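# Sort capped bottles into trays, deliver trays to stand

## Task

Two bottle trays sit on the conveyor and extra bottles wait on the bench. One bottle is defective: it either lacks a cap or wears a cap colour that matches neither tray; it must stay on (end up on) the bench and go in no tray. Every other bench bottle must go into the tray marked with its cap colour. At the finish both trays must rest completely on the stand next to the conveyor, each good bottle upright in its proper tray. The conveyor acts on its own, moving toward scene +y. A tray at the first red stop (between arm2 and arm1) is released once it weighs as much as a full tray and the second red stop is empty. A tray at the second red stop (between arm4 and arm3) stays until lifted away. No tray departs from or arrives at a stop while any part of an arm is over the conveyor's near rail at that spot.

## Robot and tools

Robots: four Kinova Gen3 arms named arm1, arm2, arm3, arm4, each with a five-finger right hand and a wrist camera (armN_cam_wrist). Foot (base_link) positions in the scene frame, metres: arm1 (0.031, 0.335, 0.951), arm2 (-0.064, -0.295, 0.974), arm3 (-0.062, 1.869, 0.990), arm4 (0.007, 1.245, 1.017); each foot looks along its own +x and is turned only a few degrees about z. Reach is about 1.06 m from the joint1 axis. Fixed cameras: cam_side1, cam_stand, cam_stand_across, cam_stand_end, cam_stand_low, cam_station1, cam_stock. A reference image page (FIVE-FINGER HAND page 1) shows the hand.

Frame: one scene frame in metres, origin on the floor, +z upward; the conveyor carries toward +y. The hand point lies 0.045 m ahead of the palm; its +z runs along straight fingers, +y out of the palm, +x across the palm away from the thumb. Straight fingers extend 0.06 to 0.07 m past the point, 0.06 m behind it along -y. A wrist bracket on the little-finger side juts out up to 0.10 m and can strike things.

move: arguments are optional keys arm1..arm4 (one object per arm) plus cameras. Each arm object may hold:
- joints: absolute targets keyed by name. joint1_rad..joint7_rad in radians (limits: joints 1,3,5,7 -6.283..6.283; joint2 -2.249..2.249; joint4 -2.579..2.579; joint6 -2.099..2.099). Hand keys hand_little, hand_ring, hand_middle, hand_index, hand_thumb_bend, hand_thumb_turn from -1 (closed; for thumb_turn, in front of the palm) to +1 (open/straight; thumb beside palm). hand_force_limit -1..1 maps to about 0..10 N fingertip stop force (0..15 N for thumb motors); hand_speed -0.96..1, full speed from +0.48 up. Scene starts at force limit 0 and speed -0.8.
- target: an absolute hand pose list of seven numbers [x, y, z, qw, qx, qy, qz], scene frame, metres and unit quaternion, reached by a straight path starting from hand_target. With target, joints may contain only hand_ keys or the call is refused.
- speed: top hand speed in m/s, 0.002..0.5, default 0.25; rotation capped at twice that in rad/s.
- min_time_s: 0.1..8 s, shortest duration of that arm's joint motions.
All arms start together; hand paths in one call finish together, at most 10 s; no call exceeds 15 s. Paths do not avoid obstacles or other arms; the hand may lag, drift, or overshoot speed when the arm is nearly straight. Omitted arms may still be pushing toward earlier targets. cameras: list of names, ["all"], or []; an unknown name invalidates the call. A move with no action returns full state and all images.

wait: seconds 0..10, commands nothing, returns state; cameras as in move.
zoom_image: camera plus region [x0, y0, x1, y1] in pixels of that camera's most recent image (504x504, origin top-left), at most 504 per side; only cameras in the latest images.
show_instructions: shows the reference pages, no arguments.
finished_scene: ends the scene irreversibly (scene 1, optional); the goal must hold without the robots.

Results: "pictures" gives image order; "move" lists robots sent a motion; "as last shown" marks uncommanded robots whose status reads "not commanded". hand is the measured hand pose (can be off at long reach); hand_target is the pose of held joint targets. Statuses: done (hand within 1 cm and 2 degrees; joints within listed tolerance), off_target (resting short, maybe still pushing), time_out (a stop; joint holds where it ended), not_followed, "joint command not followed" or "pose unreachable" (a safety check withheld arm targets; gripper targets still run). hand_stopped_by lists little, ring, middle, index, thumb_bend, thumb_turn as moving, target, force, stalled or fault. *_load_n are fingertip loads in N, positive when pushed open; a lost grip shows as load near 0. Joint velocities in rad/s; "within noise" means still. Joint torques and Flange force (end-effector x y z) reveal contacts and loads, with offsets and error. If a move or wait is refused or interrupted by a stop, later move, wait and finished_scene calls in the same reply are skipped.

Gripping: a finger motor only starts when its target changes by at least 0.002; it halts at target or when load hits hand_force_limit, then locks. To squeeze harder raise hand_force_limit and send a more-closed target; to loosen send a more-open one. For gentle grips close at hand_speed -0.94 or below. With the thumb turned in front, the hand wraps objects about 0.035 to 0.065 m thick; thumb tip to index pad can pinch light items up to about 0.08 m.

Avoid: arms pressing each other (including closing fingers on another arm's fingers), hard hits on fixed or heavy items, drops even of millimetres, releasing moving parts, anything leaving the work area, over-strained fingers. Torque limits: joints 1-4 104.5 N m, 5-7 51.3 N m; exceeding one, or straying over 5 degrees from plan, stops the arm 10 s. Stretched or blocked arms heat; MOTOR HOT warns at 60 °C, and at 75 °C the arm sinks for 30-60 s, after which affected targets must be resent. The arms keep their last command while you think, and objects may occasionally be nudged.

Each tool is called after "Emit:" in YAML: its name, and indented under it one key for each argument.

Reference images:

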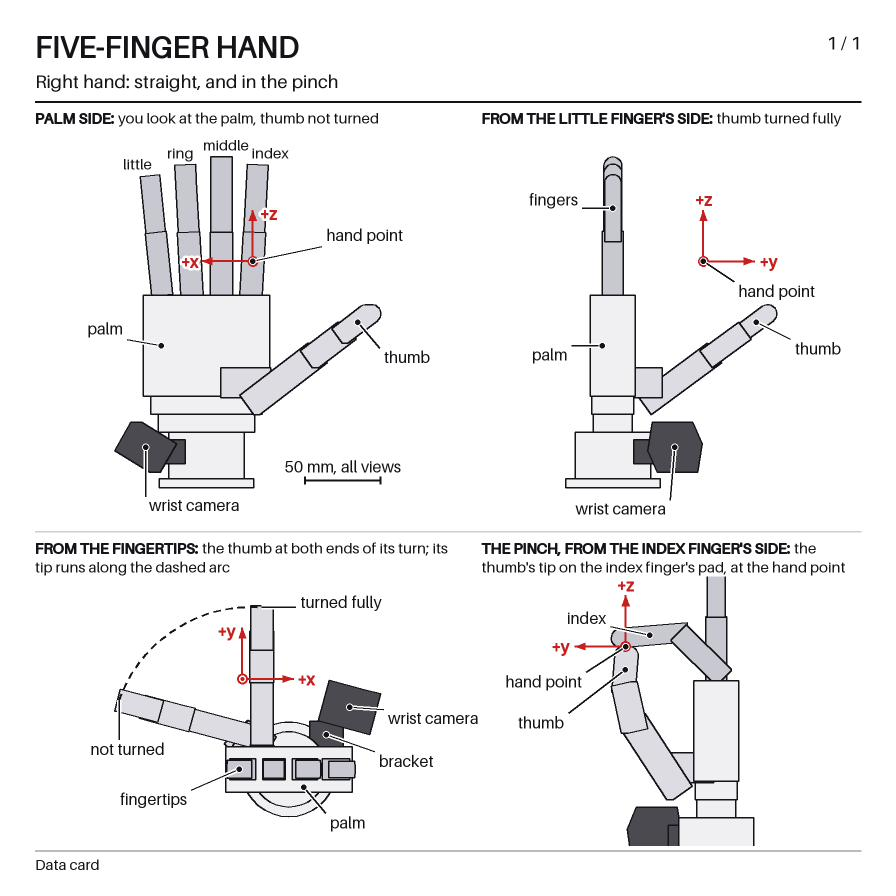

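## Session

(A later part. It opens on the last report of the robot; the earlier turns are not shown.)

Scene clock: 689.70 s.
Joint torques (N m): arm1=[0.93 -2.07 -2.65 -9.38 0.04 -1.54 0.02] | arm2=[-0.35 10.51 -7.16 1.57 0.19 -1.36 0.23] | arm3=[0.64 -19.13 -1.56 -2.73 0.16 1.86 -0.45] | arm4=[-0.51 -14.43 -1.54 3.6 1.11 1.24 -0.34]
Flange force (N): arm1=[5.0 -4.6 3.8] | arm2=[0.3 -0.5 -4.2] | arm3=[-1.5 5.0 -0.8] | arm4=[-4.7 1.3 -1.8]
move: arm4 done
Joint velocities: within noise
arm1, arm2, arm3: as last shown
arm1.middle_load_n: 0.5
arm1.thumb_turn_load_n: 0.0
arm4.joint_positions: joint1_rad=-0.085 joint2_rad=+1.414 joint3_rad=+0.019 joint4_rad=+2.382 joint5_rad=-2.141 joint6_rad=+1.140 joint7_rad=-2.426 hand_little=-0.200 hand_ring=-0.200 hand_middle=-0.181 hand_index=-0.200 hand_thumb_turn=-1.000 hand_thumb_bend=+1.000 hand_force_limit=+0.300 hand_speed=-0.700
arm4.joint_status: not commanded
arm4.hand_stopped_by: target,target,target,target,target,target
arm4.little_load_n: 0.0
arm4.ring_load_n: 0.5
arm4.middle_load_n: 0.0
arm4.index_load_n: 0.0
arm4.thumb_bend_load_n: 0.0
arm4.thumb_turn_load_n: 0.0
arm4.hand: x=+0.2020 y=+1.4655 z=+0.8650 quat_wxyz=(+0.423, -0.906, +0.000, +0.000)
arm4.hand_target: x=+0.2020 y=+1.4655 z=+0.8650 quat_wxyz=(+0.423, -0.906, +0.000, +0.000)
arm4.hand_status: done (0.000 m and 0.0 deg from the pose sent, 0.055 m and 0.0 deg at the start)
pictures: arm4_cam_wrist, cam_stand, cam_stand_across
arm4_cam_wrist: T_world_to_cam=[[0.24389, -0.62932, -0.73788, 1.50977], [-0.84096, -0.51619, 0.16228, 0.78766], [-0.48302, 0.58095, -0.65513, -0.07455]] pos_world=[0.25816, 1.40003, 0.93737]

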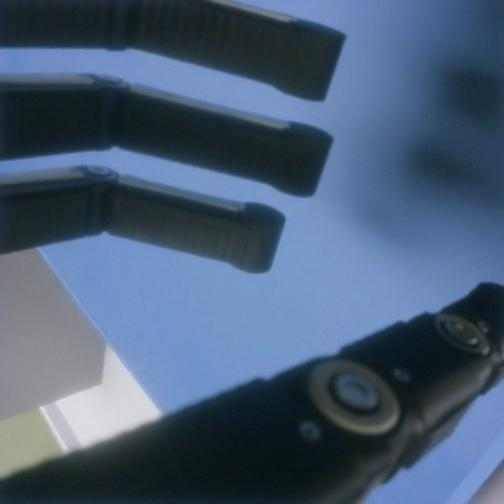

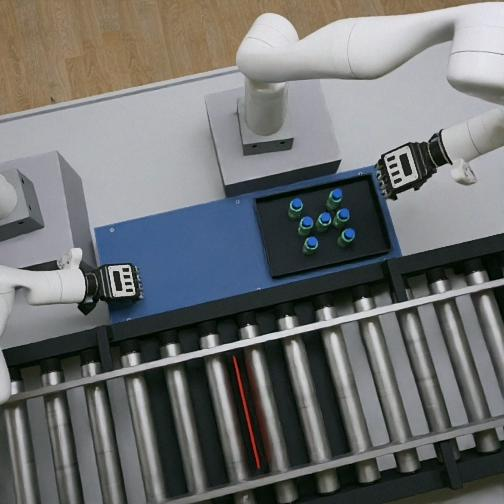

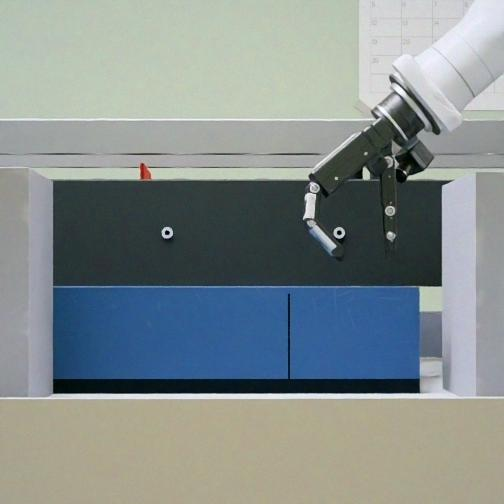

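Emit:
move:
  arm4: {"target":[0.22,1.4655,0.98,0.4226,-0.9063,0,0],"speed":0.15}
  arm2: {"target":[0.194,-0.554,0.900,0.242,-0.6645,0.6645,-0.242],"speed":0.05,"joints":{"hand_force_limit":-0.5,"hand_speed":-0.8}}
  cameras: ["arm2_cam_wrist","cam_stock"]

Emit:
zoom_image:
  camera: "cam_stock"
  region: [0, 60, 300, 360]

Scene clock: 713.10 s.
Joint torques (N m): arm1=[0.9 -2.08 -2.65 -9.38 0.01 -1.57 0.02] | arm2=[-0.39 10.59 -7.16 1.52 0.09 -1.39 0.22] | arm3=[0.64 -19.13 -1.54 -2.7 0.2 1.88 -0.46] | arm4=[-0.43 -13.7 -1.22 1.8 0.69 1.59 -0.34]
Flange force (N): arm1=[5.0 -4.5 3.8] | arm2=[0.1 -0.5 -4.3] | arm3=[-1.5 5.1 -0.9] | arm4=[-4.7 2.8 0.1]
move: arm2 done; arm4 done
Joint velocities: within noise
arm1.joint_positions: joint1_rad=-3.375 joint2_rad=+0.753 joint3_rad=+3.267 joint4_rad=+2.014 joint5_rad=+0.235 joint6_rad=+1.179 joint7_rad=-0.205 hand_little=-1.000 hand_ring=-1.000 hand_middle=+0.100 hand_index=+0.000 hand_thumb_turn=-1.000 hand_thumb_bend=+1.000 hand_force_limit=-0.500 hand_speed=-0.800
arm1.joint_status: not commanded
arm1.hand_stopped_by: target,target,target,target,target,target
arm1.little_load_n: 0.0
arm1.ring_load_n: 0.0
arm1.middle_load_n: 0.0
arm1.index_load_n: 0.0
arm1.thumb_bend_load_n: 0.0
arm1.thumb_turn_load_n: 0.5
arm1.hand: x=+0.2200 y=+0.3300 z=+1.3500 quat_wxyz=(-0.242, +0.664, -0.664, +0.242)
arm1.hand_target: x=+0.2200 y=+0.3300 z=+1.3500 quat_wxyz=(-0.242, +0.664, -0.664, +0.242)
arm1.hand_status: not commanded
arm2.joint_positions: joint1_rad=-1.117 joint2_rad=-1.665 joint3_rad=+1.754 joint4_rad=+2.336 joint5_rad=+1.972 joint6_rad=+0.826 joint7_rad=-0.318 hand_little=+1.000 hand_ring=-1.000 hand_middle=+0.200 hand_index=+0.200 hand_thumb_turn=-1.000 hand_thumb_bend=+1.000 hand_force_limit=-0.500 hand_speed=-0.800
arm2.joint_status: all done
arm2.hand_stopped_by: fault,target,target,target,target,target
arm2.little_load_n: 0.0
arm2.ring_load_n: 0.0
arm2.middle_load_n: 0.0
arm2.index_load_n: 0.0
arm2.thumb_bend_load_n: 0.0
arm2.thumb_turn_load_n: 0.0
arm2.hand: x=+0.1940 y=-0.5540 z=+0.9000 quat_wxyz=(-0.242, +0.664, -0.664, +0.242)
arm2.hand_target: x=+0.1940 y=-0.5540 z=+0.9000 quat_wxyz=(-0.242, +0.664, -0.664, +0.242)
arm2.hand_status: done (0.000 m and 0.0 deg from the pose sent, 0.014 m and 0.0 deg at the start)
arm3: as last shown
arm3.thumb_bend_load_n: -0.5
arm4.joint_positions: joint1_rad=-0.079 joint2_rad=+1.008 joint3_rad=+0.031 joint4_rad=+2.502 joint5_rad=-1.983 joint6_rad=+1.002 joint7_rad=-2.710 hand_little=-0.200 hand_ring=-0.200 hand_middle=-0.181 hand_index=-0.200 hand_thumb_turn=-1.000 hand_thumb_bend=+1.000 hand_force_limit=+0.300 hand_speed=-0.700
arm4.joint_status: not commanded
arm4.hand_stopped_by: target,target,target,target,target,target
arm4.little_load_n: 0.0
arm4.ring_load_n: 0.0
arm4.middle_load_n: 0.0
arm4.index_load_n: 0.0
arm4.thumb_bend_load_n: 0.0
arm4.thumb_turn_load_n: 0.0
arm4.hand: x=+0.2200 y=+1.4655 z=+0.9800 quat_wxyz=(+0.423, -0.906, +0.000, +0.000)
arm4.hand_target: x=+0.2200 y=+1.4655 z=+0.9800 quat_wxyz=(+0.423, -0.906, +0.000, +0.000)
arm4.hand_status: done (0.000 m and 0.0 deg from the pose sent, 0.116 m and 0.0 deg at the start)
arm2_cam_wrist: T_world_to_cam=[[-0.74753, -0.24575, -0.61709, 0.55865], [-0.46859, 0.85356, 0.22773, 0.36193], [0.47076, 0.4594, -0.75322, 0.95416]] pos_world=[0.13803, -0.60998, 0.98101]

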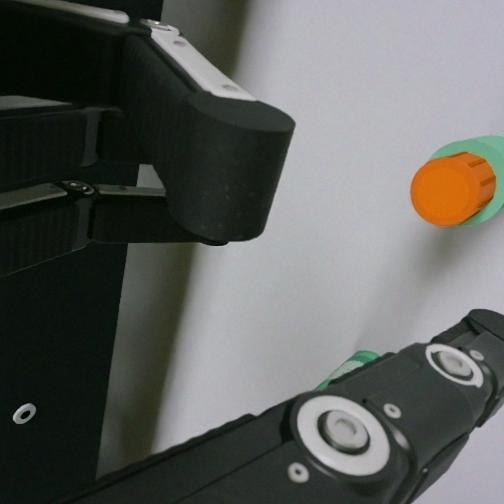

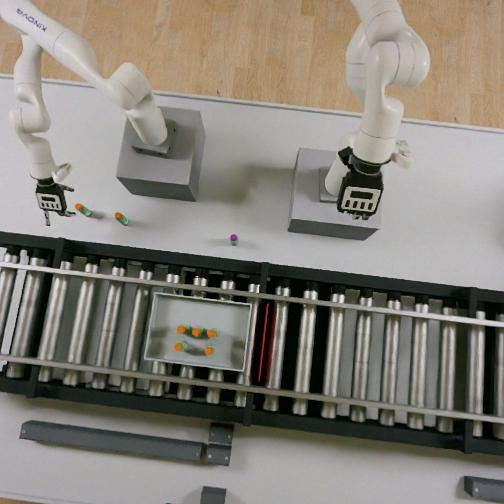

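Scaled by 1.680 from the camera's image (finer frame: 720x720).

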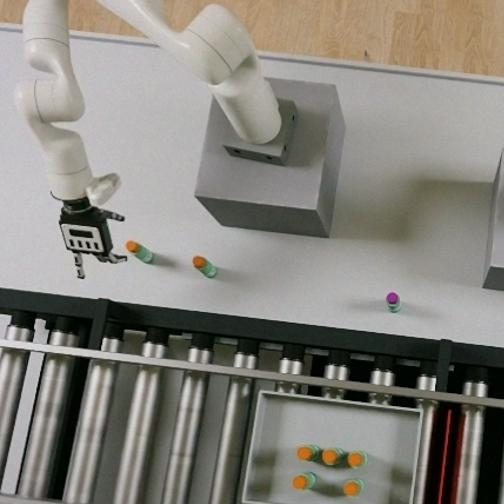

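Emit:
move:
  arm4: {"target":[0.24,1.4655,1.03,0.4226,-0.9063,0,0],"speed":0.15}
  arm2: {"target":[0.2025,-0.546,0.868,0.242,-0.6645,0.6645,-0.242],"speed":0.05}
  cameras: ["arm2_cam_wrist","cam_stock"]

Emit:
zoom_image:
  camera: "cam_stock"
  region: [0, 150, 150, 270]

Scene clock: 736.67 s.
Joint torques (N m): arm1=[0.91 -2.06 -2.65 -9.39 0.04 -1.56 0.02] | arm2=[-0.32 10.35 -7.06 2.5 0.12 -1.39 0.23] | arm3=[0.6 -19.13 -1.54 -2.72 0.15 1.87 -0.4] | arm4=[-0.47 -13.05 -1.16 -0.03 0.24 1.66 -0.31]
Flange force (N): arm1=[4.9 -4.6 3.8] | arm2=[0.6 -0.4 -4.2] | arm3=[-1.5 5.1 -0.7] | arm4=[-3.9 3.3 0.4]
move: arm2 done; arm4 done
Joint velocities: within noise
arm1, arm3: as last shown
arm1.thumb_turn_load_n: -0.5
arm2.joint_positions: joint1_rad=-1.136 joint2_rad=-1.759 joint3_rad=+1.811 joint4_rad=+2.321 joint5_rad=+2.089 joint6_rad=+0.851 joint7_rad=-0.336 hand_little=+1.000 hand_ring=-1.000 hand_middle=+0.200 hand_index=+0.200 hand_thumb_turn=-1.000 hand_thumb_bend=+1.000 hand_force_limit=-0.500 hand_speed=-0.800
arm2.joint_status: not commanded
arm2.hand_stopped_by: fault,target,target,target,target,target
arm2.little_load_n: 0.0
arm2.ring_load_n: 0.0
arm2.middle_load_n: 0.0
arm2.index_load_n: 0.0
arm2.thumb_bend_load_n: 0.0
arm2.thumb_turn_load_n: 0.0
arm2.hand: x=+0.2025 y=-0.5460 z=+0.8680 quat_wxyz=(-0.242, +0.664, -0.664, +0.242)
arm2.hand_target: x=+0.2025 y=-0.5460 z=+0.8680 quat_wxyz=(-0.242, +0.664, -0.664, +0.242)
arm2.hand_status: done (0.000 m and 0.0 deg from the pose sent, 0.034 m and 0.0 deg at the start)
arm3.thumb_bend_load_n: 0.0
arm4.joint_positions: joint1_rad=-0.066 joint2_rad=+0.799 joint3_rad=+0.029 joint4_rad=+2.466 joint5_rad=-1.806 joint6_rad=+0.915 joint7_rad=-2.990 hand_little=-0.200 hand_ring=-0.200 hand_middle=-0.181 hand_index=-0.200 hand_thumb_turn=-1.000 hand_thumb_bend=+1.000 hand_force_limit=+0.300 hand_speed=-0.700
arm4.joint_status: not commanded
arm4.hand_stopped_by: target,target,target,target,target,target
arm4.little_load_n: 0.0
arm4.ring_load_n: 0.0
arm4.middle_load_n: 0.0
arm4.index_load_n: 0.0
arm4.thumb_bend_load_n: 0.0
arm4.thumb_turn_load_n: 0.0
arm4.hand: x=+0.2400 y=+1.4655 z=+1.0300 quat_wxyz=(+0.423, -0.906, +0.000, +0.000)
arm4.hand_target: x=+0.2400 y=+1.4655 z=+1.0300 quat_wxyz=(+0.423, -0.906, +0.000, +0.000)
arm4.hand_status: done (0.000 m and 0.0 deg from the pose sent, 0.054 m and 0.0 deg at the start)
arm2_cam_wrist: T_world_to_cam=[[-0.74753, -0.24575, -0.61709, 0.54723], [-0.46859, 0.85356, 0.22773, 0.36638], [0.47076, 0.4594, -0.75322, 0.92238]] pos_world=[0.14653, -0.60198, 0.94901]

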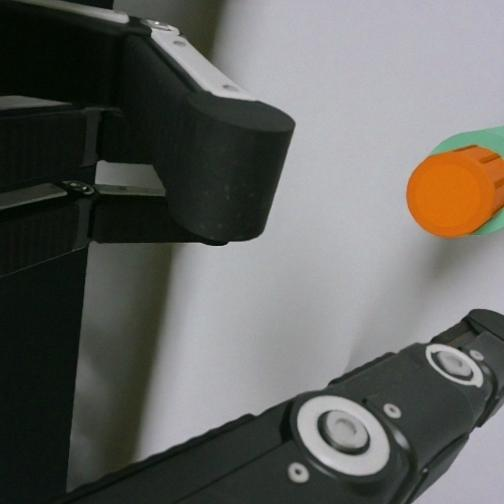

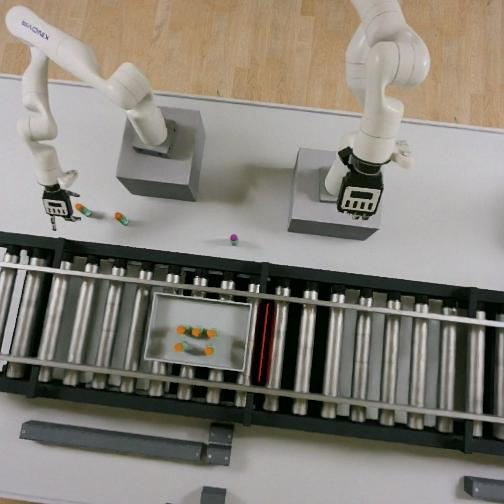

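Scaled by 3.360 from the camera's image (finer frame: 720x720).

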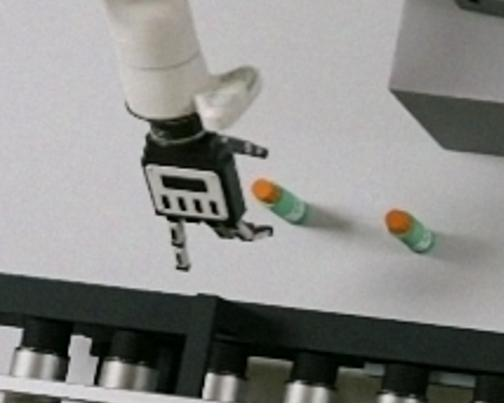

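Emit:
move:
  arm4: {"target":[0.178,1.64,1.08,0.4226,-0.9063,0,0],"speed":0.15}
  arm2: {"target":[0.2005,-0.549,0.825,0.242,-0.6645,0.6645,-0.242],"speed":0.04}
  cameras: ["arm2_cam_wrist","cam_stock"]

Emit:
zoom_image:
  camera: "cam_stock"
  region: [0, 150, 150, 270]

Scene clock: 754.10 s.
Joint torques (N m): arm1=[0.92 -2.08 -2.67 -9.4 0.04 -1.57 0.05] | arm2=[-0.38 10.06 -7.03 3.67 0.05 -1.42 0.25] | arm3=[0.65 -19.13 -1.47 -2.71 0.19 1.85 -0.42] | arm4=[-0.4 -13.26 -1.27 -2.94 -0.03 1.74 -0.32]
Flange force (N): arm1=[5.0 -4.5 3.8] | arm2=[1.3 0.1 -4.3] | arm3=[-1.4 5.1 -0.9] | arm4=[-1.1 4.2 -0.1]
move: arm2 done; arm4 done
Joint velocities: within noise
arm1: as last shown
arm1.thumb_turn_load_n: 0.0
arm2.joint_positions: joint1_rad=-1.111 joint2_rad=-1.846 joint3_rad=+1.902 joint4_rad=+2.260 joint5_rad=+2.169 joint6_rad=+0.816 joint7_rad=-0.270 hand_little=+1.000 hand_ring=-1.000 hand_middle=+0.200 hand_index=+0.200 hand_thumb_turn=-1.000 hand_thumb_bend=+1.000 hand_force_limit=-0.500 hand_speed=-0.800
arm2.joint_status: not commanded
arm2.hand_stopped_by: fault,target,target,target,target,target
arm2.little_load_n: 0.0
arm2.ring_load_n: 0.0
arm2.middle_load_n: 0.0
arm2.index_load_n: 0.0
arm2.thumb_bend_load_n: 0.0
arm2.thumb_turn_load_n: 0.0
arm2.hand: x=+0.2005 y=-0.5490 z=+0.8250 quat_wxyz=(-0.242, +0.664, -0.664, +0.242)
arm2.hand_target: x=+0.2005 y=-0.5490 z=+0.8250 quat_wxyz=(-0.242, +0.664, -0.664, +0.242)
arm2.hand_status: done (0.000 m and 0.0 deg from the pose sent, 0.043 m and 0.0 deg at the start)
arm3.joint_positions: joint1_rad=-0.927 joint2_rad=+0.871 joint3_rad=-0.454 joint4_rad=+1.690 joint5_rad=+0.541 joint6_rad=+1.579 joint7_rad=-3.137 hand_little=-0.250 hand_ring=-0.200 hand_middle=-0.200 hand_index=-0.200 hand_thumb_turn=-1.000 hand_thumb_bend=+1.000 hand_force_limit=+0.300 hand_speed=-0.700
arm3.joint_status: not commanded
arm3.hand_stopped_by: target,target,target,target,target,target
arm3.little_load_n: 0.0
arm3.ring_load_n: 0.0
arm3.middle_load_n: 0.0
arm3.index_load_n: 0.0
arm3.thumb_bend_load_n: 0.0
arm3.thumb_turn_load_n: 0.0
arm3.hand: x=+0.2040 y=+2.0920 z=+1.0500 quat_wxyz=(+0.000, +0.000, -0.906, +0.423)
arm3.hand_target: x=+0.2040 y=+2.0920 z=+1.0500 quat_wxyz=(+0.000, +0.000, -0.906, +0.423)
arm3.hand_status: not commanded
arm4.joint_positions: joint1_rad=-0.611 joint2_rad=+0.615 joint3_rad=-0.171 joint4_rad=+2.421 joint5_rad=-2.413 joint6_rad=+0.722 joint7_rad=-3.142 hand_little=-0.200 hand_ring=-0.200 hand_middle=-0.181 hand_index=-0.200 hand_thumb_turn=-1.000 hand_thumb_bend=+1.000 hand_force_limit=+0.300 hand_speed=-0.700
arm4.joint_status: not commanded
arm4.hand_stopped_by: target,target,target,target,target,target
arm4.little_load_n: 0.0
arm4.ring_load_n: 0.0
arm4.middle_load_n: 0.0
arm4.index_load_n: 0.0
arm4.thumb_bend_load_n: 0.0
arm4.thumb_turn_load_n: 0.0
arm4.hand: x=+0.1780 y=+1.6400 z=+1.0800 quat_wxyz=(+0.423, -0.906, +0.000, +0.000)
arm4.hand_target: x=+0.1780 y=+1.6400 z=+1.0800 quat_wxyz=(+0.423, -0.906, +0.000, +0.000)
arm4.hand_status: done (0.000 m and 0.0 deg from the pose sent, 0.192 m and 0.0 deg at the start)
arm2_cam_wrist: T_world_to_cam=[[-0.74753, -0.24575, -0.61709, 0.51846], [-0.46859, 0.85356, 0.22773, 0.37779], [0.47076, 0.4594, -0.75322, 0.89231]] pos_world=[0.14453, -0.60498, 0.90601]

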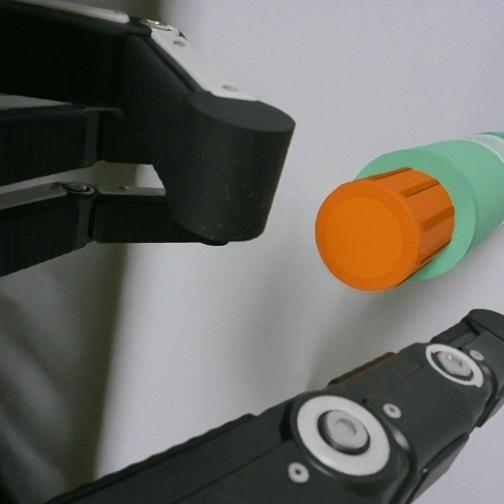

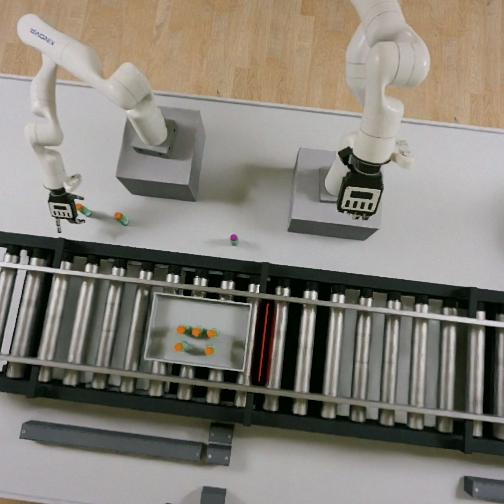

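Scaled by 3.360 from the camera's image (finer frame: 720x720).

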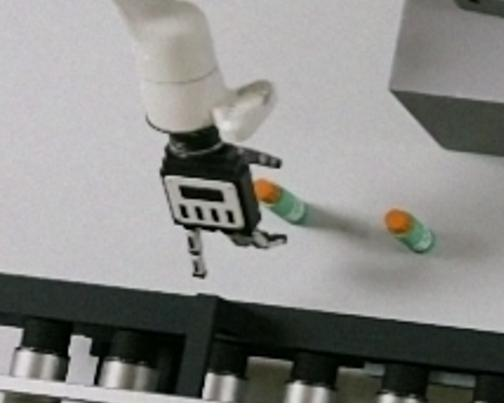

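Emit:
move:
  arm2: {"target":[0.1955,-0.5505,0.785,0.242,-0.6645,0.6645,-0.242],"speed":0.04}
  cameras: ["arm2_cam_wrist","cam_stock"]

Emit:
zoom_image:
  camera: "cam_stock"
  region: [0, 150, 150, 270]

Scene clock: 766.67 s.
Joint torques (N m): arm1=[0.91 -2.07 -2.64 -9.44 0.04 -1.56 0.03] | arm2=[-0.38 9.76 -6.9 4.5 -0.04 -1.43 0.22] | arm3=[0.64 -19.13 -1.5 -2.72 0.17 1.82 -0.42] | arm4=[-0.42 -13.16 -1.29 -2.87 -0.04 1.69 -0.32]
Flange force (N): arm1=[4.9 -4.4 3.9] | arm2=[1.5 0.6 -4.4] | arm3=[-1.5 5.1 -0.9] | arm4=[-1.0 4.1 -0.2]
move: arm2 done
Joint velocities: within noise
arm1, arm3, arm4: as last shown
arm2.joint_positions: joint1_rad=-1.079 joint2_rad=-1.916 joint3_rad=+1.985 joint4_rad=+2.196 joint5_rad=+2.227 joint6_rad=+0.767 joint7_rad=-0.204 hand_little=+1.000 hand_ring=-1.000 hand_middle=+0.200 hand_index=+0.200 hand_thumb_turn=-1.000 hand_thumb_bend=+1.000 hand_force_limit=-0.500 hand_speed=-0.800
arm2.joint_status: not commanded
arm2.hand_stopped_by: fault,target,target,target,target,target
arm2.little_load_n: 0.0
arm2.ring_load_n: 0.0
arm2.middle_load_n: 0.0
arm2.index_load_n: 0.0
arm2.thumb_bend_load_n: 0.0
arm2.thumb_turn_load_n: 0.0
arm2.hand: x=+0.1955 y=-0.5505 z=+0.7850 quat_wxyz=(-0.242, +0.664, -0.664, +0.242)
arm2.hand_target: x=+0.1955 y=-0.5505 z=+0.7850 quat_wxyz=(-0.242, +0.664, -0.664, +0.242)
arm2.hand_status: done (0.000 m and 0.0 deg from the pose sent, 0.040 m and 0.0 deg at the start)
arm3.middle_load_n: 0.5
arm3.index_load_n: 0.5
arm2_cam_wrist: T_world_to_cam=[[-0.74753, -0.24575, -0.61709, 0.48967], [-0.46859, 0.85356, 0.22773, 0.38584], [0.47076, 0.4594, -0.75322, 0.86522]] pos_world=[0.13953, -0.60648, 0.86601]

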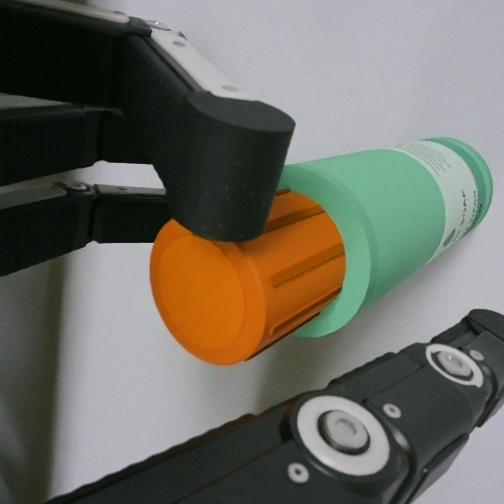

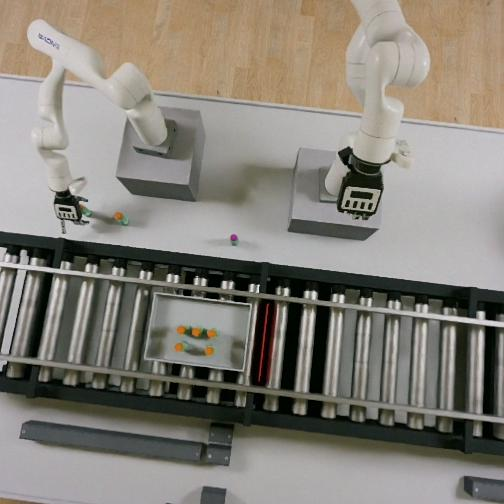

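Scaled by 3.360 from the camera's image (finer frame: 720x720).

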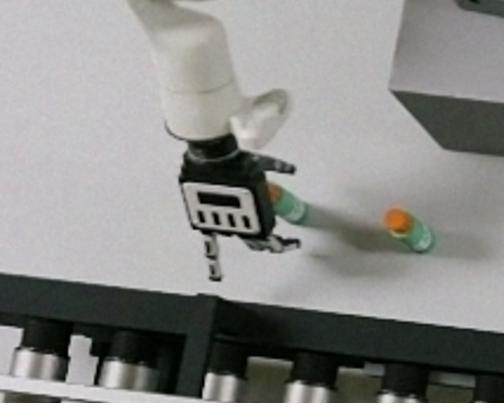

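Emit:
move:
  arm2: {"target":[0.1955,-0.5515,0.757,0.242,-0.6645,0.6645,-0.242],"speed":0.03}
  cameras: ["arm2_cam_wrist"]

Scene clock: 770.00 s.
Joint torques (N m): arm1=[0.92 -2.07 -2.61 -9.41 0.04 -1.55 0.04] | arm2=[-0.37 9.48 -6.74 5.04 -0.15 -1.45 0.25] | arm3=[0.62 -19.1 -1.52 -2.71 0.19 1.83 -0.45] | arm4=[-0.47 -13.22 -1.27 -2.9 0.01 1.72 -0.36]
Flange force (N): arm1=[4.8 -4.5 3.9] | arm2=[1.6 0.5 -4.3] | arm3=[-1.5 5.0 -0.9] | arm4=[-1.2 4.4 0.0]
move: arm2 done
Joint velocities: within noise
arm1, arm3, arm4: as last shown
arm2.joint_positions: joint1_rad=-1.068 joint2_rad=-1.963 joint3_rad=+2.034 joint4_rad=+2.142 joint5_rad=+2.262 joint6_rad=+0.731 joint7_rad=-0.164 hand_little=+1.000 hand_ring=-1.000 hand_middle=+0.200 hand_index=+0.200 hand_thumb_turn=-1.000 hand_thumb_bend=+1.000 hand_force_limit=-0.500 hand_speed=-0.800
arm2.joint_status: not commanded
arm2.hand_stopped_by: fault,target,target,target,target,target
arm2.little_load_n: -0.5
arm2.ring_load_n: 0.0
arm2.middle_load_n: 0.0
arm2.index_load_n: 0.0
arm2.thumb_bend_load_n: 0.0
arm2.thumb_turn_load_n: 0.0
arm2.hand: x=+0.1955 y=-0.5515 z=+0.7570 quat_wxyz=(-0.242, +0.664, -0.664, +0.242)
arm2.hand_target: x=+0.1955 y=-0.5515 z=+0.7570 quat_wxyz=(-0.242, +0.664, -0.664, +0.242)
arm2.hand_status: done (0.000 m and 0.0 deg from the pose sent, 0.028 m and 0.0 deg at the start)
arm3.middle_load_n: 0.0
arm3.index_load_n: -0.5
arm2_cam_wrist: T_world_to_cam=[[-0.74753, -0.24575, -0.61709, 0.47214], [-0.46859, 0.85356, 0.22773, 0.39307], [0.47076, 0.4594, -0.75322, 0.84459]] pos_world=[0.13953, -0.60748, 0.83801]

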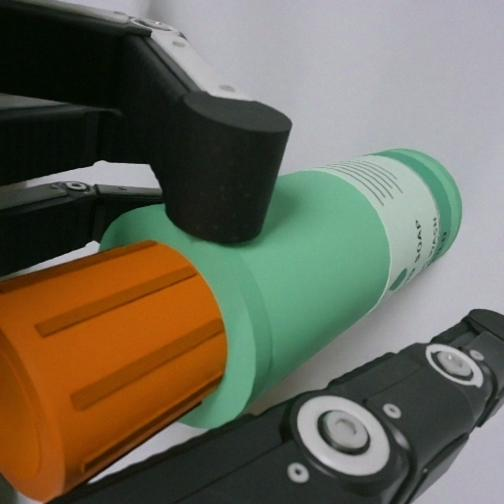

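Emit:
move:
  arm2: {"joints":{"hand_thumb_bend":0.66}}

Emit:
move:
  arm2: {"joints":{"hand_index":-0.6,"hand_middle":-0.6}}
  cameras: ["arm2_cam_wrist","cam_stock"]

Scene clock: 773.20 s.
Joint torques (N m): arm1=[0.93 -2.07 -2.64 -9.37 0.04 -1.54 0.04] | arm2=[-0.41 9.53 -6.82 5.06 -0.13 -1.48 0.24] | arm3=[0.56 -19.11 -1.51 -2.7 0.19 1.88 -0.46] | arm4=[-0.57 -13.19 -1.34 -3 0.03 1.69 -0.36]
Flange force (N): arm1=[4.9 -4.6 3.8] | arm2=[1.5 0.8 -4.2] | arm3=[-1.6 5.0 -0.8] | arm4=[-1.2 4.7 -0.4]
move: arm2 done
Joint velocities: within noise
arm1, arm3, arm4: as last shown
arm2.joint_positions: joint1_rad=-1.068 joint2_rad=-1.963 joint3_rad=+2.034 joint4_rad=+2.142 joint5_rad=+2.262 joint6_rad=+0.731 joint7_rad=-0.164 hand_little=+1.000 hand_ring=-1.000 hand_middle=+0.200 hand_index=+0.200 hand_thumb_turn=-1.000 hand_thumb_bend=+0.660 hand_force_limit=-0.500 hand_speed=-0.800
arm2.joint_status: all done
arm2.hand_stopped_by: fault,target,target,target,target,target
arm2.little_load_n: 0.0
arm2.ring_load_n: 0.0
arm2.middle_load_n: 0.0
arm2.index_load_n: 0.0
arm2.thumb_bend_load_n: 0.5
arm2.thumb_turn_load_n: 0.0
arm2.hand: x=+0.1955 y=-0.5515 z=+0.7570 quat_wxyz=(-0.242, +0.664, -0.664, +0.242)
arm2.hand_target: x=+0.1955 y=-0.5515 z=+0.7570 quat_wxyz=(-0.242, +0.664, -0.664, +0.242)
arm2.hand_status: not commanded
arm3.index_load_n: 0.0
pictures: none

Scene clock: 774.90 s.
Joint torques (N m): arm1=[0.9 -2.07 -2.63 -9.39 0.03 -1.57 0.04] | arm2=[-0.28 9.63 -6.76 4.85 -0.07 -1.35 0.28] | arm3=[0.61 -19.12 -1.53 -2.78 0.2 1.86 -0.46] | arm4=[-0.49 -13.22 -1.31 -2.99 -0.03 1.72 -0.32]
Flange force (N): arm1=[4.9 -4.5 3.7] | arm2=[1.4 0.4 -4.4] | arm3=[-1.4 4.9 -0.7] | arm4=[-1.0 4.4 -0.4]
move: arm2 off_target
Joint velocities: within noise
arm1, arm3, arm4: as last shown
arm2.joint_positions: joint1_rad=-1.068 joint2_rad=-1.963 joint3_rad=+2.034 joint4_rad=+2.142 joint5_rad=+2.262 joint6_rad=+0.731 joint7_rad=-0.164 hand_little=+1.000 hand_ring=-1.000 hand_middle=-0.112 hand_index=-0.315 hand_thumb_turn=-1.000 hand_thumb_bend=+0.661 hand_force_limit=-0.500 hand_speed=-0.800
arm2.joint_status: hand_middle off_target (ended at -0.112, target -0.600); hand_index off_target (ended at -0.315, target -0.600)
arm2.hand_stopped_by: fault,target,force,force,target,target
arm2.little_load_n: 0.0
arm2.ring_load_n: 0.0
arm2.middle_load_n: 1.5
arm2.index_load_n: 3.5
arm2.thumb_bend_load_n: 5.0
arm2.thumb_turn_load_n: -0.5
arm2.hand: x=+0.1955 y=-0.5515 z=+0.7570 quat_wxyz=(-0.242, +0.664, -0.664, +0.242)
arm2.hand_target: x=+0.1955 y=-0.5515 z=+0.7570 quat_wxyz=(-0.242, +0.664, -0.664, +0.242)
arm2.hand_status: not commanded
arm4.index_load_n: 0.5
arm2_cam_wrist: T_world_to_cam=[[-0.74753, -0.24575, -0.61709, 0.47214], [-0.46859, 0.85356, 0.22773, 0.39307], [0.47076, 0.4594, -0.75322, 0.84459]] pos_world=[0.13953, -0.60748, 0.83801]

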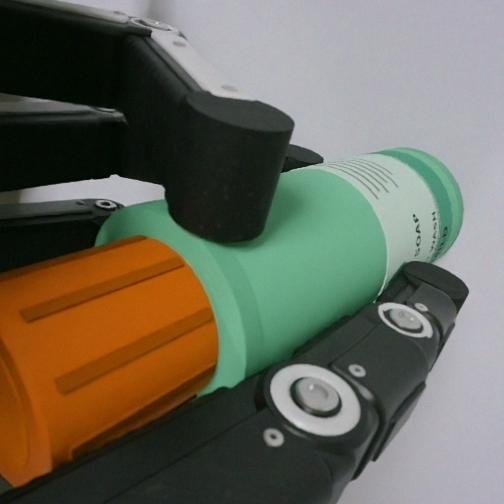

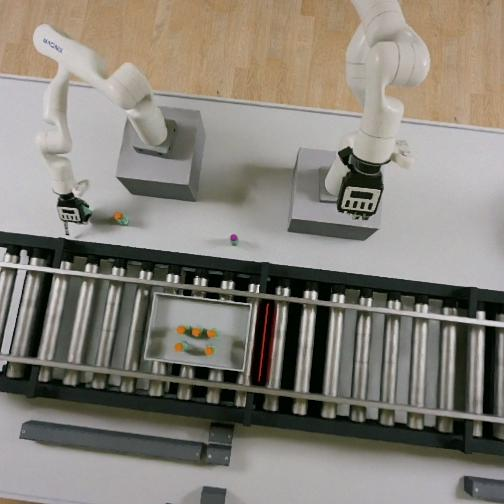

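Emit:
move:
  arm2: {"target":[0.1955,-0.5515,0.80,0.242,-0.6645,0.6645,-0.242],"speed":0.05}
  cameras: ["arm2_cam_wrist"]

Emit:
move:
  arm2: {"target":[0.23,-0.52,1.03,0.242,-0.6645,0.6645,-0.242],"speed":0.12}
  cameras: ["arm2_cam_wrist"]

Scene clock: 786.40 s.
Joint torques (N m): arm1=[0.93 -2.06 -2.65 -9.38 0.03 -1.55 0.04] | arm2=[-0.38 9.98 -7.24 4.32 -0.02 -1.53 0.22] | arm3=[0.62 -19.14 -1.51 -2.72 0.17 1.86 -0.44] | arm4=[-0.48 -13.25 -1.29 -2.82 0.02 1.69 -0.34]
Flange force (N): arm1=[5.0 -4.6 3.8] | arm2=[1.4 1.0 -3.8] | arm3=[-1.5 5.0 -0.8] | arm4=[-1.0 4.4 0.1]
move: arm2 done
Joint velocities: within noise
arm1, arm3, arm4: as last shown
arm2.joint_positions: joint1_rad=-1.086 joint2_rad=-1.886 joint3_rad=+1.958 joint4_rad=+2.219 joint5_rad=+2.201 joint6_rad=+0.779 joint7_rad=-0.221 hand_little=+1.000 hand_ring=-1.000 hand_middle=-0.112 hand_index=-0.315 hand_thumb_turn=-1.000 hand_thumb_bend=+0.661 hand_force_limit=-0.500 hand_speed=-0.800
arm2.joint_status: not commanded
arm2.hand_stopped_by: fault,target,force,force,target,target
arm2.little_load_n: 0.0
arm2.ring_load_n: 0.0
arm2.middle_load_n: 1.5
arm2.index_load_n: 3.0
arm2.thumb_bend_load_n: 5.5
arm2.thumb_turn_load_n: -0.5
arm2.hand: x=+0.1955 y=-0.5515 z=+0.8000 quat_wxyz=(-0.242, +0.664, -0.664, +0.242)
arm2.hand_target: x=+0.1955 y=-0.5515 z=+0.8000 quat_wxyz=(-0.242, +0.664, -0.664, +0.242)
arm2.hand_status: done (0.000 m and 0.0 deg from the pose sent, 0.043 m and 0.0 deg at the start)
arm4.index_load_n: 0.0
arm2_cam_wrist: T_world_to_cam=[[-0.74753, -0.24575, -0.61709, 0.49868], [-0.46859, 0.85356, 0.22773, 0.38328], [0.47076, 0.4594, -0.75322, 0.87698]] pos_world=[0.13953, -0.60748, 0.88101]

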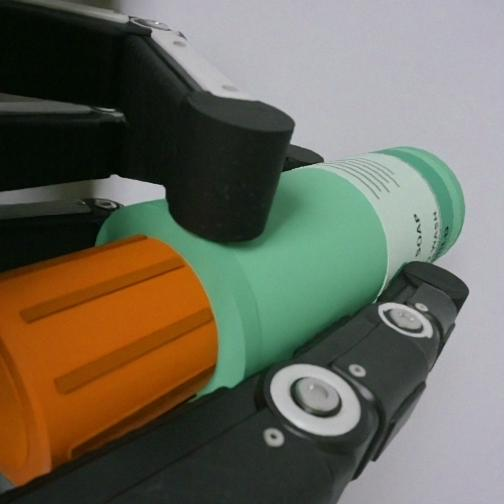

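Scene clock: 788.97 s.
Joint torques (N m): arm1=[0.95 -2.06 -2.63 -9.4 0.02 -1.53 0.03] | arm2=[-0.38 10.39 -7.27 -2.97 0.45 -1.33 0.23] | arm3=[0.58 -19.1 -1.52 -2.73 0.15 1.86 -0.44] | arm4=[-0.45 -13.21 -1.26 -2.85 -0.01 1.73 -0.31]
Flange force (N): arm1=[4.9 -4.6 3.9] | arm2=[-3.1 -0.1 -2.0] | arm3=[-1.6 4.9 -0.7] | arm4=[-0.9 4.0 -0.1]
move: arm2 done
Joint velocities: within noise
arm1.joint_positions: joint1_rad=-3.375 joint2_rad=+0.753 joint3_rad=+3.267 joint4_rad=+2.014 joint5_rad=+0.235 joint6_rad=+1.179 joint7_rad=-0.205 hand_little=-1.000 hand_ring=-1.000 hand_middle=+0.100 hand_index=+0.000 hand_thumb_turn=-1.000 hand_thumb_bend=+1.000 hand_force_limit=-0.500 hand_speed=-0.800
arm1.joint_status: not commanded
arm1.hand_stopped_by: target,target,target,target,target,target
arm1.little_load_n: 0.0
arm1.ring_load_n: 0.0
arm1.middle_load_n: 0.0
arm1.index_load_n: 0.0
arm1.thumb_bend_load_n: 0.0
arm1.thumb_turn_load_n: 0.0
arm1.hand: x=+0.2200 y=+0.3300 z=+1.3500 quat_wxyz=(-0.242, +0.664, -0.664, +0.242)
arm1.hand_target: x=+0.2200 y=+0.3300 z=+1.3500 quat_wxyz=(-0.242, +0.664, -0.664, +0.242)
arm1.hand_status: not commanded
arm2.joint_positions: joint1_rad=-1.250 joint2_rad=-1.372 joint3_rad=+1.413 joint4_rad=+2.403 joint5_rad=+1.672 joint6_rad=+0.902 joint7_rad=-0.556 hand_little=+1.000 hand_ring=-1.000 hand_middle=-0.112 hand_index=-0.315 hand_thumb_turn=-1.000 hand_thumb_bend=+0.661 hand_force_limit=-0.500 hand_speed=-0.800
arm2.joint_status: not commanded
arm2.hand_stopped_by: fault,target,force,force,target,target
arm2.little_load_n: 0.0
arm2.ring_load_n: 0.0
arm2.middle_load_n: 1.5
arm2.index_load_n: 3.0
arm2.thumb_bend_load_n: 5.0
arm2.thumb_turn_load_n: -1.0
arm2.hand: x=+0.2300 y=-0.5200 z=+1.0300 quat_wxyz=(-0.242, +0.664, -0.664, +0.242)
arm2.hand_target: x=+0.2300 y=-0.5200 z=+1.0300 quat_wxyz=(-0.242, +0.664, -0.664, +0.242)
arm2.hand_status: done (0.000 m and 0.0 deg from the pose sent, 0.235 m and 0.0 deg at the start)
arm3, arm4: as last shown
arm3.middle_load_n: 0.5
arm2_cam_wrist: T_world_to_cam=[[-0.74753, -0.24575, -0.61709, 0.67414], [-0.46859, 0.85356, 0.22773, 0.32018], [0.47076, 0.4594, -0.75322, 1.01951]] pos_world=[0.17403, -0.57598, 1.11101]

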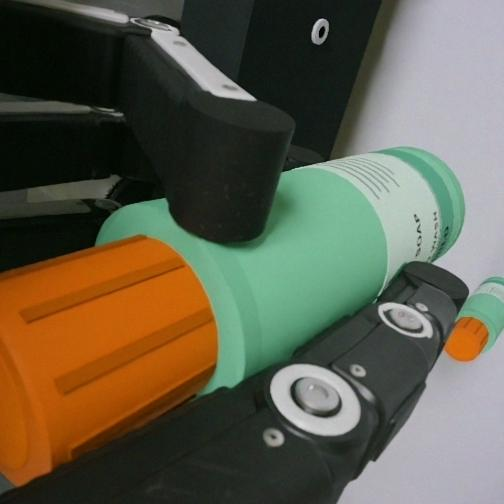

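Emit:
move:
  arm2: {"target":[0.345,-0.42,1.03,0.242,-0.6645,0.6645,-0.242],"speed":0.15}

Emit:
move:
  arm2: {"target":[0.355,-0.22,1.03,0.242,-0.6645,0.6645,-0.242],"speed":0.15}
  cameras: ["cam_stock","arm2_cam_wrist"]

Scene clock: 798.13 s.
Joint torques (N m): arm1=[0.95 -2.09 -2.61 -9.37 0.04 -1.54 0.02] | arm2=[-0.42 11.26 -7.42 -2.92 1.11 -0.68 0.22] | arm3=[0.57 -19.1 -1.53 -2.71 0.19 1.85 -0.42] | arm4=[-0.46 -13.26 -1.34 -2.91 0.03 1.69 -0.36]
Flange force (N): arm1=[4.9 -4.6 3.8] | arm2=[-1.3 0.8 -3.3] | arm3=[-1.5 5.0 -0.8] | arm4=[-1.3 4.6 0.2]
move: arm2 done
Joint velocities: within noise
arm1, arm3, arm4: as last shown
arm1.ring_load_n: 0.5
arm2.joint_positions: joint1_rad=-1.781 joint2_rad=-1.343 joint3_rad=+1.441 joint4_rad=+2.390 joint5_rad=+1.944 joint6_rad=+1.116 joint7_rad=-1.112 hand_little=+1.000 hand_ring=-1.000 hand_middle=-0.112 hand_index=-0.315 hand_thumb_turn=-1.000 hand_thumb_bend=+0.661 hand_force_limit=-0.500 hand_speed=-0.800
arm2.joint_status: not commanded
arm2.hand_stopped_by: fault,target,force,force,target,target
arm2.little_load_n: 0.0
arm2.ring_load_n: 0.0
arm2.middle_load_n: 1.5
arm2.index_load_n: 3.0
arm2.thumb_bend_load_n: 5.5
arm2.thumb_turn_load_n: -0.5
arm2.hand: x=+0.3450 y=-0.4200 z=+1.0300 quat_wxyz=(-0.242, +0.664, -0.664, +0.242)
arm2.hand_target: x=+0.3450 y=-0.4200 z=+1.0300 quat_wxyz=(-0.242, +0.664, -0.664, +0.242)
arm2.hand_status: done (0.000 m and 0.0 deg from the pose sent, 0.152 m and 0.0 deg at the start)
arm3.middle_load_n: 0.0
arm4.ring_load_n: 0.5
pictures: none

Scene clock: 800.07 s.
Joint torques (N m): arm1=[0.91 -2.08 -2.62 -9.4 0.03 -1.54 0.05] | arm2=[-0.37 11.6 -6.23 -2.89 1.42 0.5 0.24] | arm3=[0.58 -19.13 -1.54 -2.77 0.14 1.83 -0.44] | arm4=[-0.53 -13.16 -1.3 -2.84 0.01 1.73 -0.3]
Flange force (N): arm1=[4.8 -4.5 3.9] | arm2=[0.7 1.1 -3.2] | arm3=[-1.6 4.9 -0.7] | arm4=[-0.7 3.9 -0.4]
move: arm2 done
Joint velocities: within noise
arm1: as last shown
arm1.ring_load_n: 0.0
arm2.joint_positions: joint1_rad=-2.508 joint2_rad=-1.262 joint3_rad=+1.475 joint4_rad=+2.487 joint5_rad=+1.996 joint6_rad=+1.544 joint7_rad=-1.826 hand_little=+1.000 hand_ring=-1.000 hand_middle=-0.112 hand_index=-0.315 hand_thumb_turn=-1.000 hand_thumb_bend=+0.661 hand_force_limit=-0.500 hand_speed=-0.800
arm2.joint_status: not commanded
arm2.hand_stopped_by: fault,target,force,force,target,target
arm2.little_load_n: 0.0
arm2.ring_load_n: 0.0
arm2.middle_load_n: 1.5
arm2.index_load_n: 3.0
arm2.thumb_bend_load_n: 5.0
arm2.thumb_turn_load_n: -0.5
arm2.hand: x=+0.3550 y=-0.2200 z=+1.0300 quat_wxyz=(-0.242, +0.664, -0.664, +0.242)
arm2.hand_target: x=+0.3550 y=-0.2200 z=+1.0300 quat_wxyz=(-0.242, +0.664, -0.664, +0.242)
arm2.hand_status: done (0.000 m and 0.0 deg from the pose sent, 0.200 m and 0.0 deg at the start)
arm3.joint_positions: joint1_rad=-0.927 joint2_rad=+0.871 joint3_rad=-0.454 joint4_rad=+1.690 joint5_rad=+0.541 joint6_rad=+1.579 joint7_rad=-3.137 hand_little=-0.250 hand_ring=-0.200 hand_middle=-0.200 hand_index=-0.200 hand_thumb_turn=-1.000 hand_thumb_bend=+1.000 hand_force_limit=+0.300 hand_speed=-0.700
arm3.joint_status: not commanded
arm3.hand_stopped_by: target,target,target,target,target,target
arm3.little_load_n: 0.0
arm3.ring_load_n: 0.0
arm3.middle_load_n: 0.0
arm3.index_load_n: 0.0
arm3.thumb_bend_load_n: 0.0
arm3.thumb_turn_load_n: 0.5
arm3.hand: x=+0.2040 y=+2.0920 z=+1.0500 quat_wxyz=(+0.000, +0.000, -0.906, +0.423)
arm3.hand_target: x=+0.2040 y=+2.0920 z=+1.0500 quat_wxyz=(+0.000, +0.000, -0.906, +0.423)
arm3.hand_status: not commanded
arm4.joint_positions: joint1_rad=-0.611 joint2_rad=+0.615 joint3_rad=-0.171 joint4_rad=+2.421 joint5_rad=-2.413 joint6_rad=+0.722 joint7_rad=-3.142 hand_little=-0.200 hand_ring=-0.200 hand_middle=-0.181 hand_index=-0.200 hand_thumb_turn=-1.000 hand_thumb_bend=+1.000 hand_force_limit=+0.300 hand_speed=-0.700
arm4.joint_status: not commanded
arm4.hand_stopped_by: target,target,target,target,target,target
arm4.little_load_n: 0.0
arm4.ring_load_n: 0.0
arm4.middle_load_n: 0.0
arm4.index_load_n: 0.0
arm4.thumb_bend_load_n: 0.0
arm4.thumb_turn_load_n: 0.0
arm4.hand: x=+0.1780 y=+1.6400 z=+1.0800 quat_wxyz=(+0.423, -0.906, +0.000, +0.000)
arm4.hand_target: x=+0.1780 y=+1.6400 z=+1.0800 quat_wxyz=(+0.423, -0.906, +0.000, +0.000)
arm4.hand_status: not commanded
pictures: arm2_cam_wrist, cam_stock
arm2_cam_wrist: T_world_to_cam=[[-0.74753, -0.24575, -0.61709, 0.84131], [-0.46859, 0.85356, 0.22773, 0.12268], [0.47076, 0.4594, -0.75322, 0.82285]] pos_world=[0.29903, -0.27598, 1.11101]

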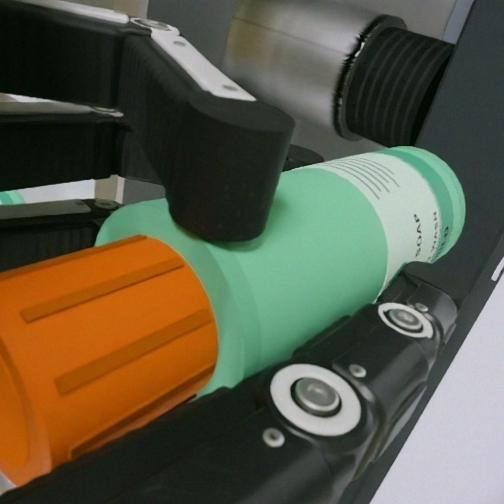

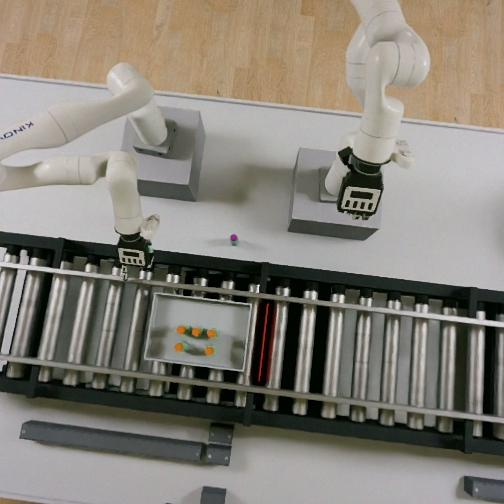

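Emit:
move:
  arm2: {"target":[0.305,-0.112,1.0,0.242,-0.6645,0.6645,-0.242],"speed":0.12}

Emit:
move:
  arm2: {"target":[0.285,-0.108,0.84,0.242,-0.6645,0.6645,-0.242],"speed":0.1}
  cameras: ["cam_stock","arm2_cam_wrist","cam_station1"]

Scene clock: 803.60 s.
Joint torques (N m): arm1=[0.92 -2.07 -2.63 -9.39 0.04 -1.54 0.04] | arm2=[-0.5 12.18 -5.43 -1.79 1.08 1.15 0.21] | arm3=[0.6 -19.09 -1.52 -2.69 0.18 1.84 -0.4] | arm4=[-0.5 -13.17 -1.33 -2.91 0.05 1.73 -0.34]
Flange force (N): arm1=[4.9 -4.5 3.9] | arm2=[2.6 -0.7 -2.2] | arm3=[-1.5 5.0 -0.9] | arm4=[-1.3 4.2 -0.2]
move: arm2 done
Joint velocities: within noise
arm1, arm3, arm4: as last shown
arm2.joint_positions: joint1_rad=-3.001 joint2_rad=-1.311 joint3_rad=+1.590 joint4_rad=+2.514 joint5_rad=+1.969 joint6_rad=+1.809 joint7_rad=-2.255 hand_little=+1.000 hand_ring=-1.000 hand_middle=-0.112 hand_index=-0.315 hand_thumb_turn=-1.000 hand_thumb_bend=+0.661 hand_force_limit=-0.500 hand_speed=-0.800
arm2.joint_status: not commanded
arm2.hand_stopped_by: fault,target,force,force,target,target
arm2.little_load_n: 0.0
arm2.ring_load_n: 0.0
arm2.middle_load_n: 1.5
arm2.index_load_n: 3.0
arm2.thumb_bend_load_n: 5.5
arm2.thumb_turn_load_n: -0.5
arm2.hand: x=+0.3050 y=-0.1120 z=+1.0000 quat_wxyz=(-0.242, +0.664, -0.664, +0.242)
arm2.hand_target: x=+0.3050 y=-0.1120 z=+1.0000 quat_wxyz=(-0.242, +0.664, -0.664, +0.242)
arm2.hand_status: done (0.000 m and 0.0 deg from the pose sent, 0.123 m and 0.0 deg at the start)
arm3.thumb_turn_load_n: 0.0
pictures: none

Scene clock: 814.97 s.
Joint torques (N m): arm1=[0.88 -2.08 -2.61 -9.4 0.04 -1.55 0.01] | arm2=[17.91 -40.34 33.35 -57.16 -3.41 -17.73 -1.55] | arm3=[0.57 -19.12 -1.56 -2.68 0.22 1.85 -0.46] | arm4=[-0.48 -13.14 -1.29 -2.9 0.05 1.71 -0.34]
Flange force (N): arm1=[4.8 -4.5 3.8] | arm2=[22.3 -65.6 -335.7] | arm3=[-1.7 5.0 -0.9] | arm4=[-1.3 4.1 -0.2]
Flange force when the fault began (N): arm2=[31.0 -99.2 -417.2]
move: arm2 torque_fault
TORQUE FAULT: arm2's joint2_rad strayed more than 5 degrees from its planned motion. arm2 stopped for 10 seconds, dropped its targets (a gripper whose motion had ended keeps its target) and accepts commands again: back off and push less far. The stop added 9.7 s to the call and to motion_time.
TORQUE WARNING: arm2's joint2_rad reached its warning level (56.7 N m).
Joint velocities: within noise
arm1, arm3, arm4: as last shown
arm2.joint_positions: joint1_rad=-3.100 joint2_rad=-1.487 joint3_rad=+1.950 joint4_rad=+2.546 joint5_rad=+2.371 joint6_rad=+1.888 joint7_rad=-2.384 hand_little=+0.999 hand_ring=-1.000 hand_middle=-0.344 hand_index=-0.378 hand_thumb_turn=-0.999 hand_thumb_bend=+0.776 hand_force_limit=-0.500 hand_speed=-0.800
arm2.joint_status: not commanded
arm2.hand_stopped_by: fault,target,force,force,target,target
arm2.little_load_n: -5.5
arm2.ring_load_n: 0.5
arm2.middle_load_n: -20.5
arm2.index_load_n: -17.0
arm2.thumb_bend_load_n: 55.0
arm2.thumb_turn_load_n: 16.0
arm2.hand: x=+0.3094 y=-0.1117 z=+0.9247 quat_wxyz=(-0.274, +0.665, -0.641, +0.267)
arm2.hand_target: x=+0.3090 y=-0.1126 z=+0.9209 quat_wxyz=(-0.270, +0.664, -0.644, +0.266)
arm2.hand_status: torque_fault (0.088 m and 5.4 deg from the pose sent, 0.161 m and 0.0 deg at the start)
pictures: arm2_cam_wrist, cam_station1, cam_stock
arm2_cam_wrist: T_world_to_cam=[[-0.68163, -0.27311, -0.67882, 0.80246], [-0.51707, 0.8362, 0.18278, 0.08752], [0.51771, 0.47558, -0.7112, 0.66366]] pos_world=[0.24865, -0.16964, 1.00072]

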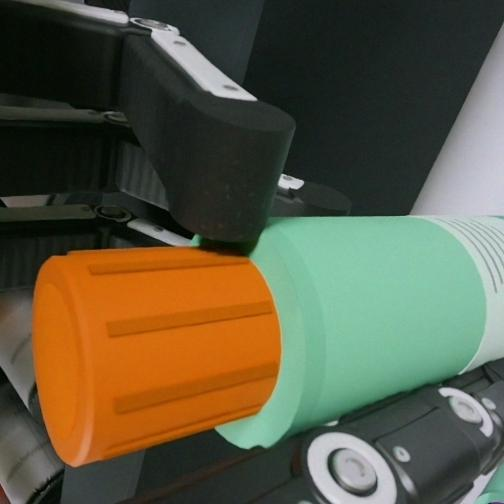

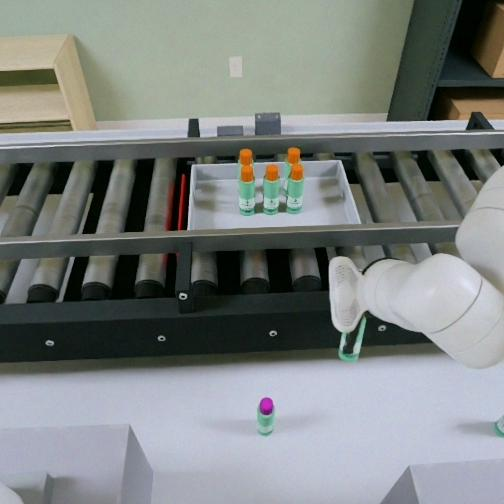

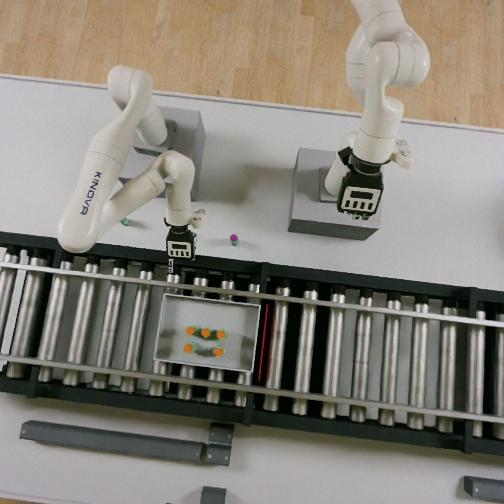

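Emit:
move:
  arm2: {"target":[0.3,-0.112,0.965,0.242,-0.6645,0.6645,-0.242],"speed":0.05}
  cameras: ["cam_stock","arm2_cam_wrist","cam_station1"]

Scene clock: 820.53 s.
Joint torques (N m): arm1=[0.89 -2.07 -2.63 -9.39 0.03 -1.54 0.04] | arm2=[-0.46 12.37 -5.13 -0.71 1 1.23 0.23] | arm3=[0.59 -19.13 -1.55 -2.69 0.2 1.83 -0.42] | arm4=[-0.43 -13.23 -1.31 -2.94 0.02 1.76 -0.36]
Flange force (N): arm1=[4.8 -4.5 3.9] | arm2=[2.7 -1.8 -2.1] | arm3=[-1.6 5.1 -0.9] | arm4=[-1.4 4.3 0.0]
move: arm2 done
Joint velocities: within noise
arm1, arm3, arm4: as last shown
arm2.joint_positions: joint1_rad=-3.048 joint2_rad=-1.351 joint3_rad=+1.750 joint4_rad=+2.530 joint5_rad=+2.092 joint6_rad=+1.787 joint7_rad=-2.341 hand_little=+1.000 hand_ring=-1.000 hand_middle=-0.343 hand_index=-0.376 hand_thumb_turn=-0.999 hand_thumb_bend=+0.769 hand_force_limit=-0.500 hand_speed=-0.800
arm2.joint_status: not commanded
arm2.hand_stopped_by: fault,target,target,target,force,target
arm2.little_load_n: 0.0
arm2.ring_load_n: 0.0
arm2.middle_load_n: 11.5
arm2.index_load_n: 0.0
arm2.thumb_bend_load_n: 24.0
arm2.thumb_turn_load_n: 5.0
arm2.hand: x=+0.3000 y=-0.1120 z=+0.9650 quat_wxyz=(-0.242, +0.664, -0.664, +0.242)
arm2.hand_target: x=+0.3000 y=-0.1120 z=+0.9650 quat_wxyz=(-0.242, +0.664, -0.664, +0.242)
arm2.hand_status: done (0.000 m and 0.0 deg from the pose sent, 0.041 m and 5.4 deg at the start)
pictures: arm2_cam_wrist, cam_station1, cam_stock
arm2_cam_wrist: T_world_to_cam=[[-0.74752, -0.24574, -0.61711, 0.78664], [-0.46863, 0.85352, 0.22779, 0.01947], [0.47074, 0.45948, -0.75318, 0.75015]] pos_world=[0.24403, -0.16798, 1.04601]

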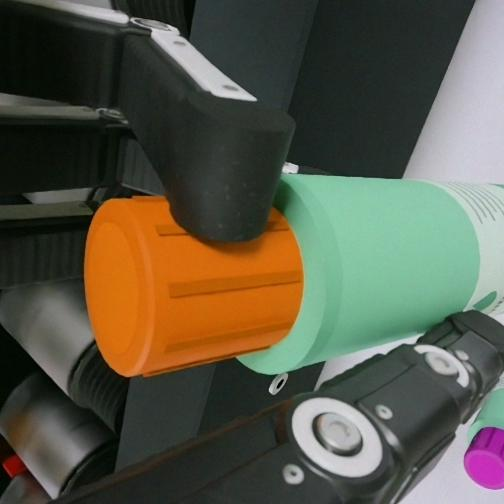

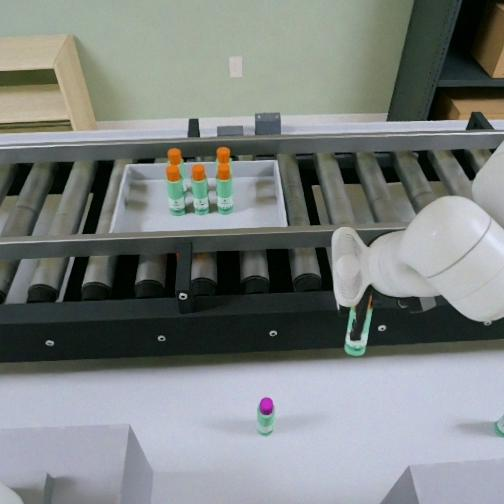

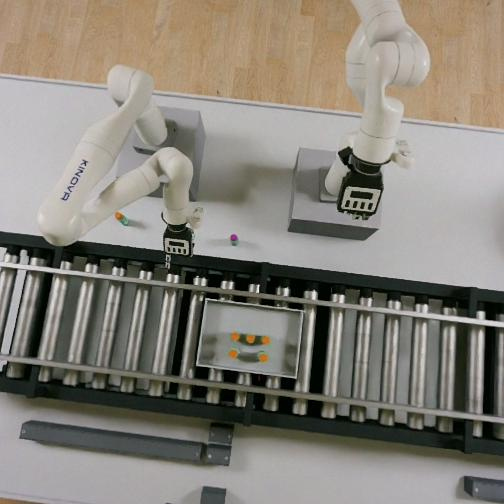

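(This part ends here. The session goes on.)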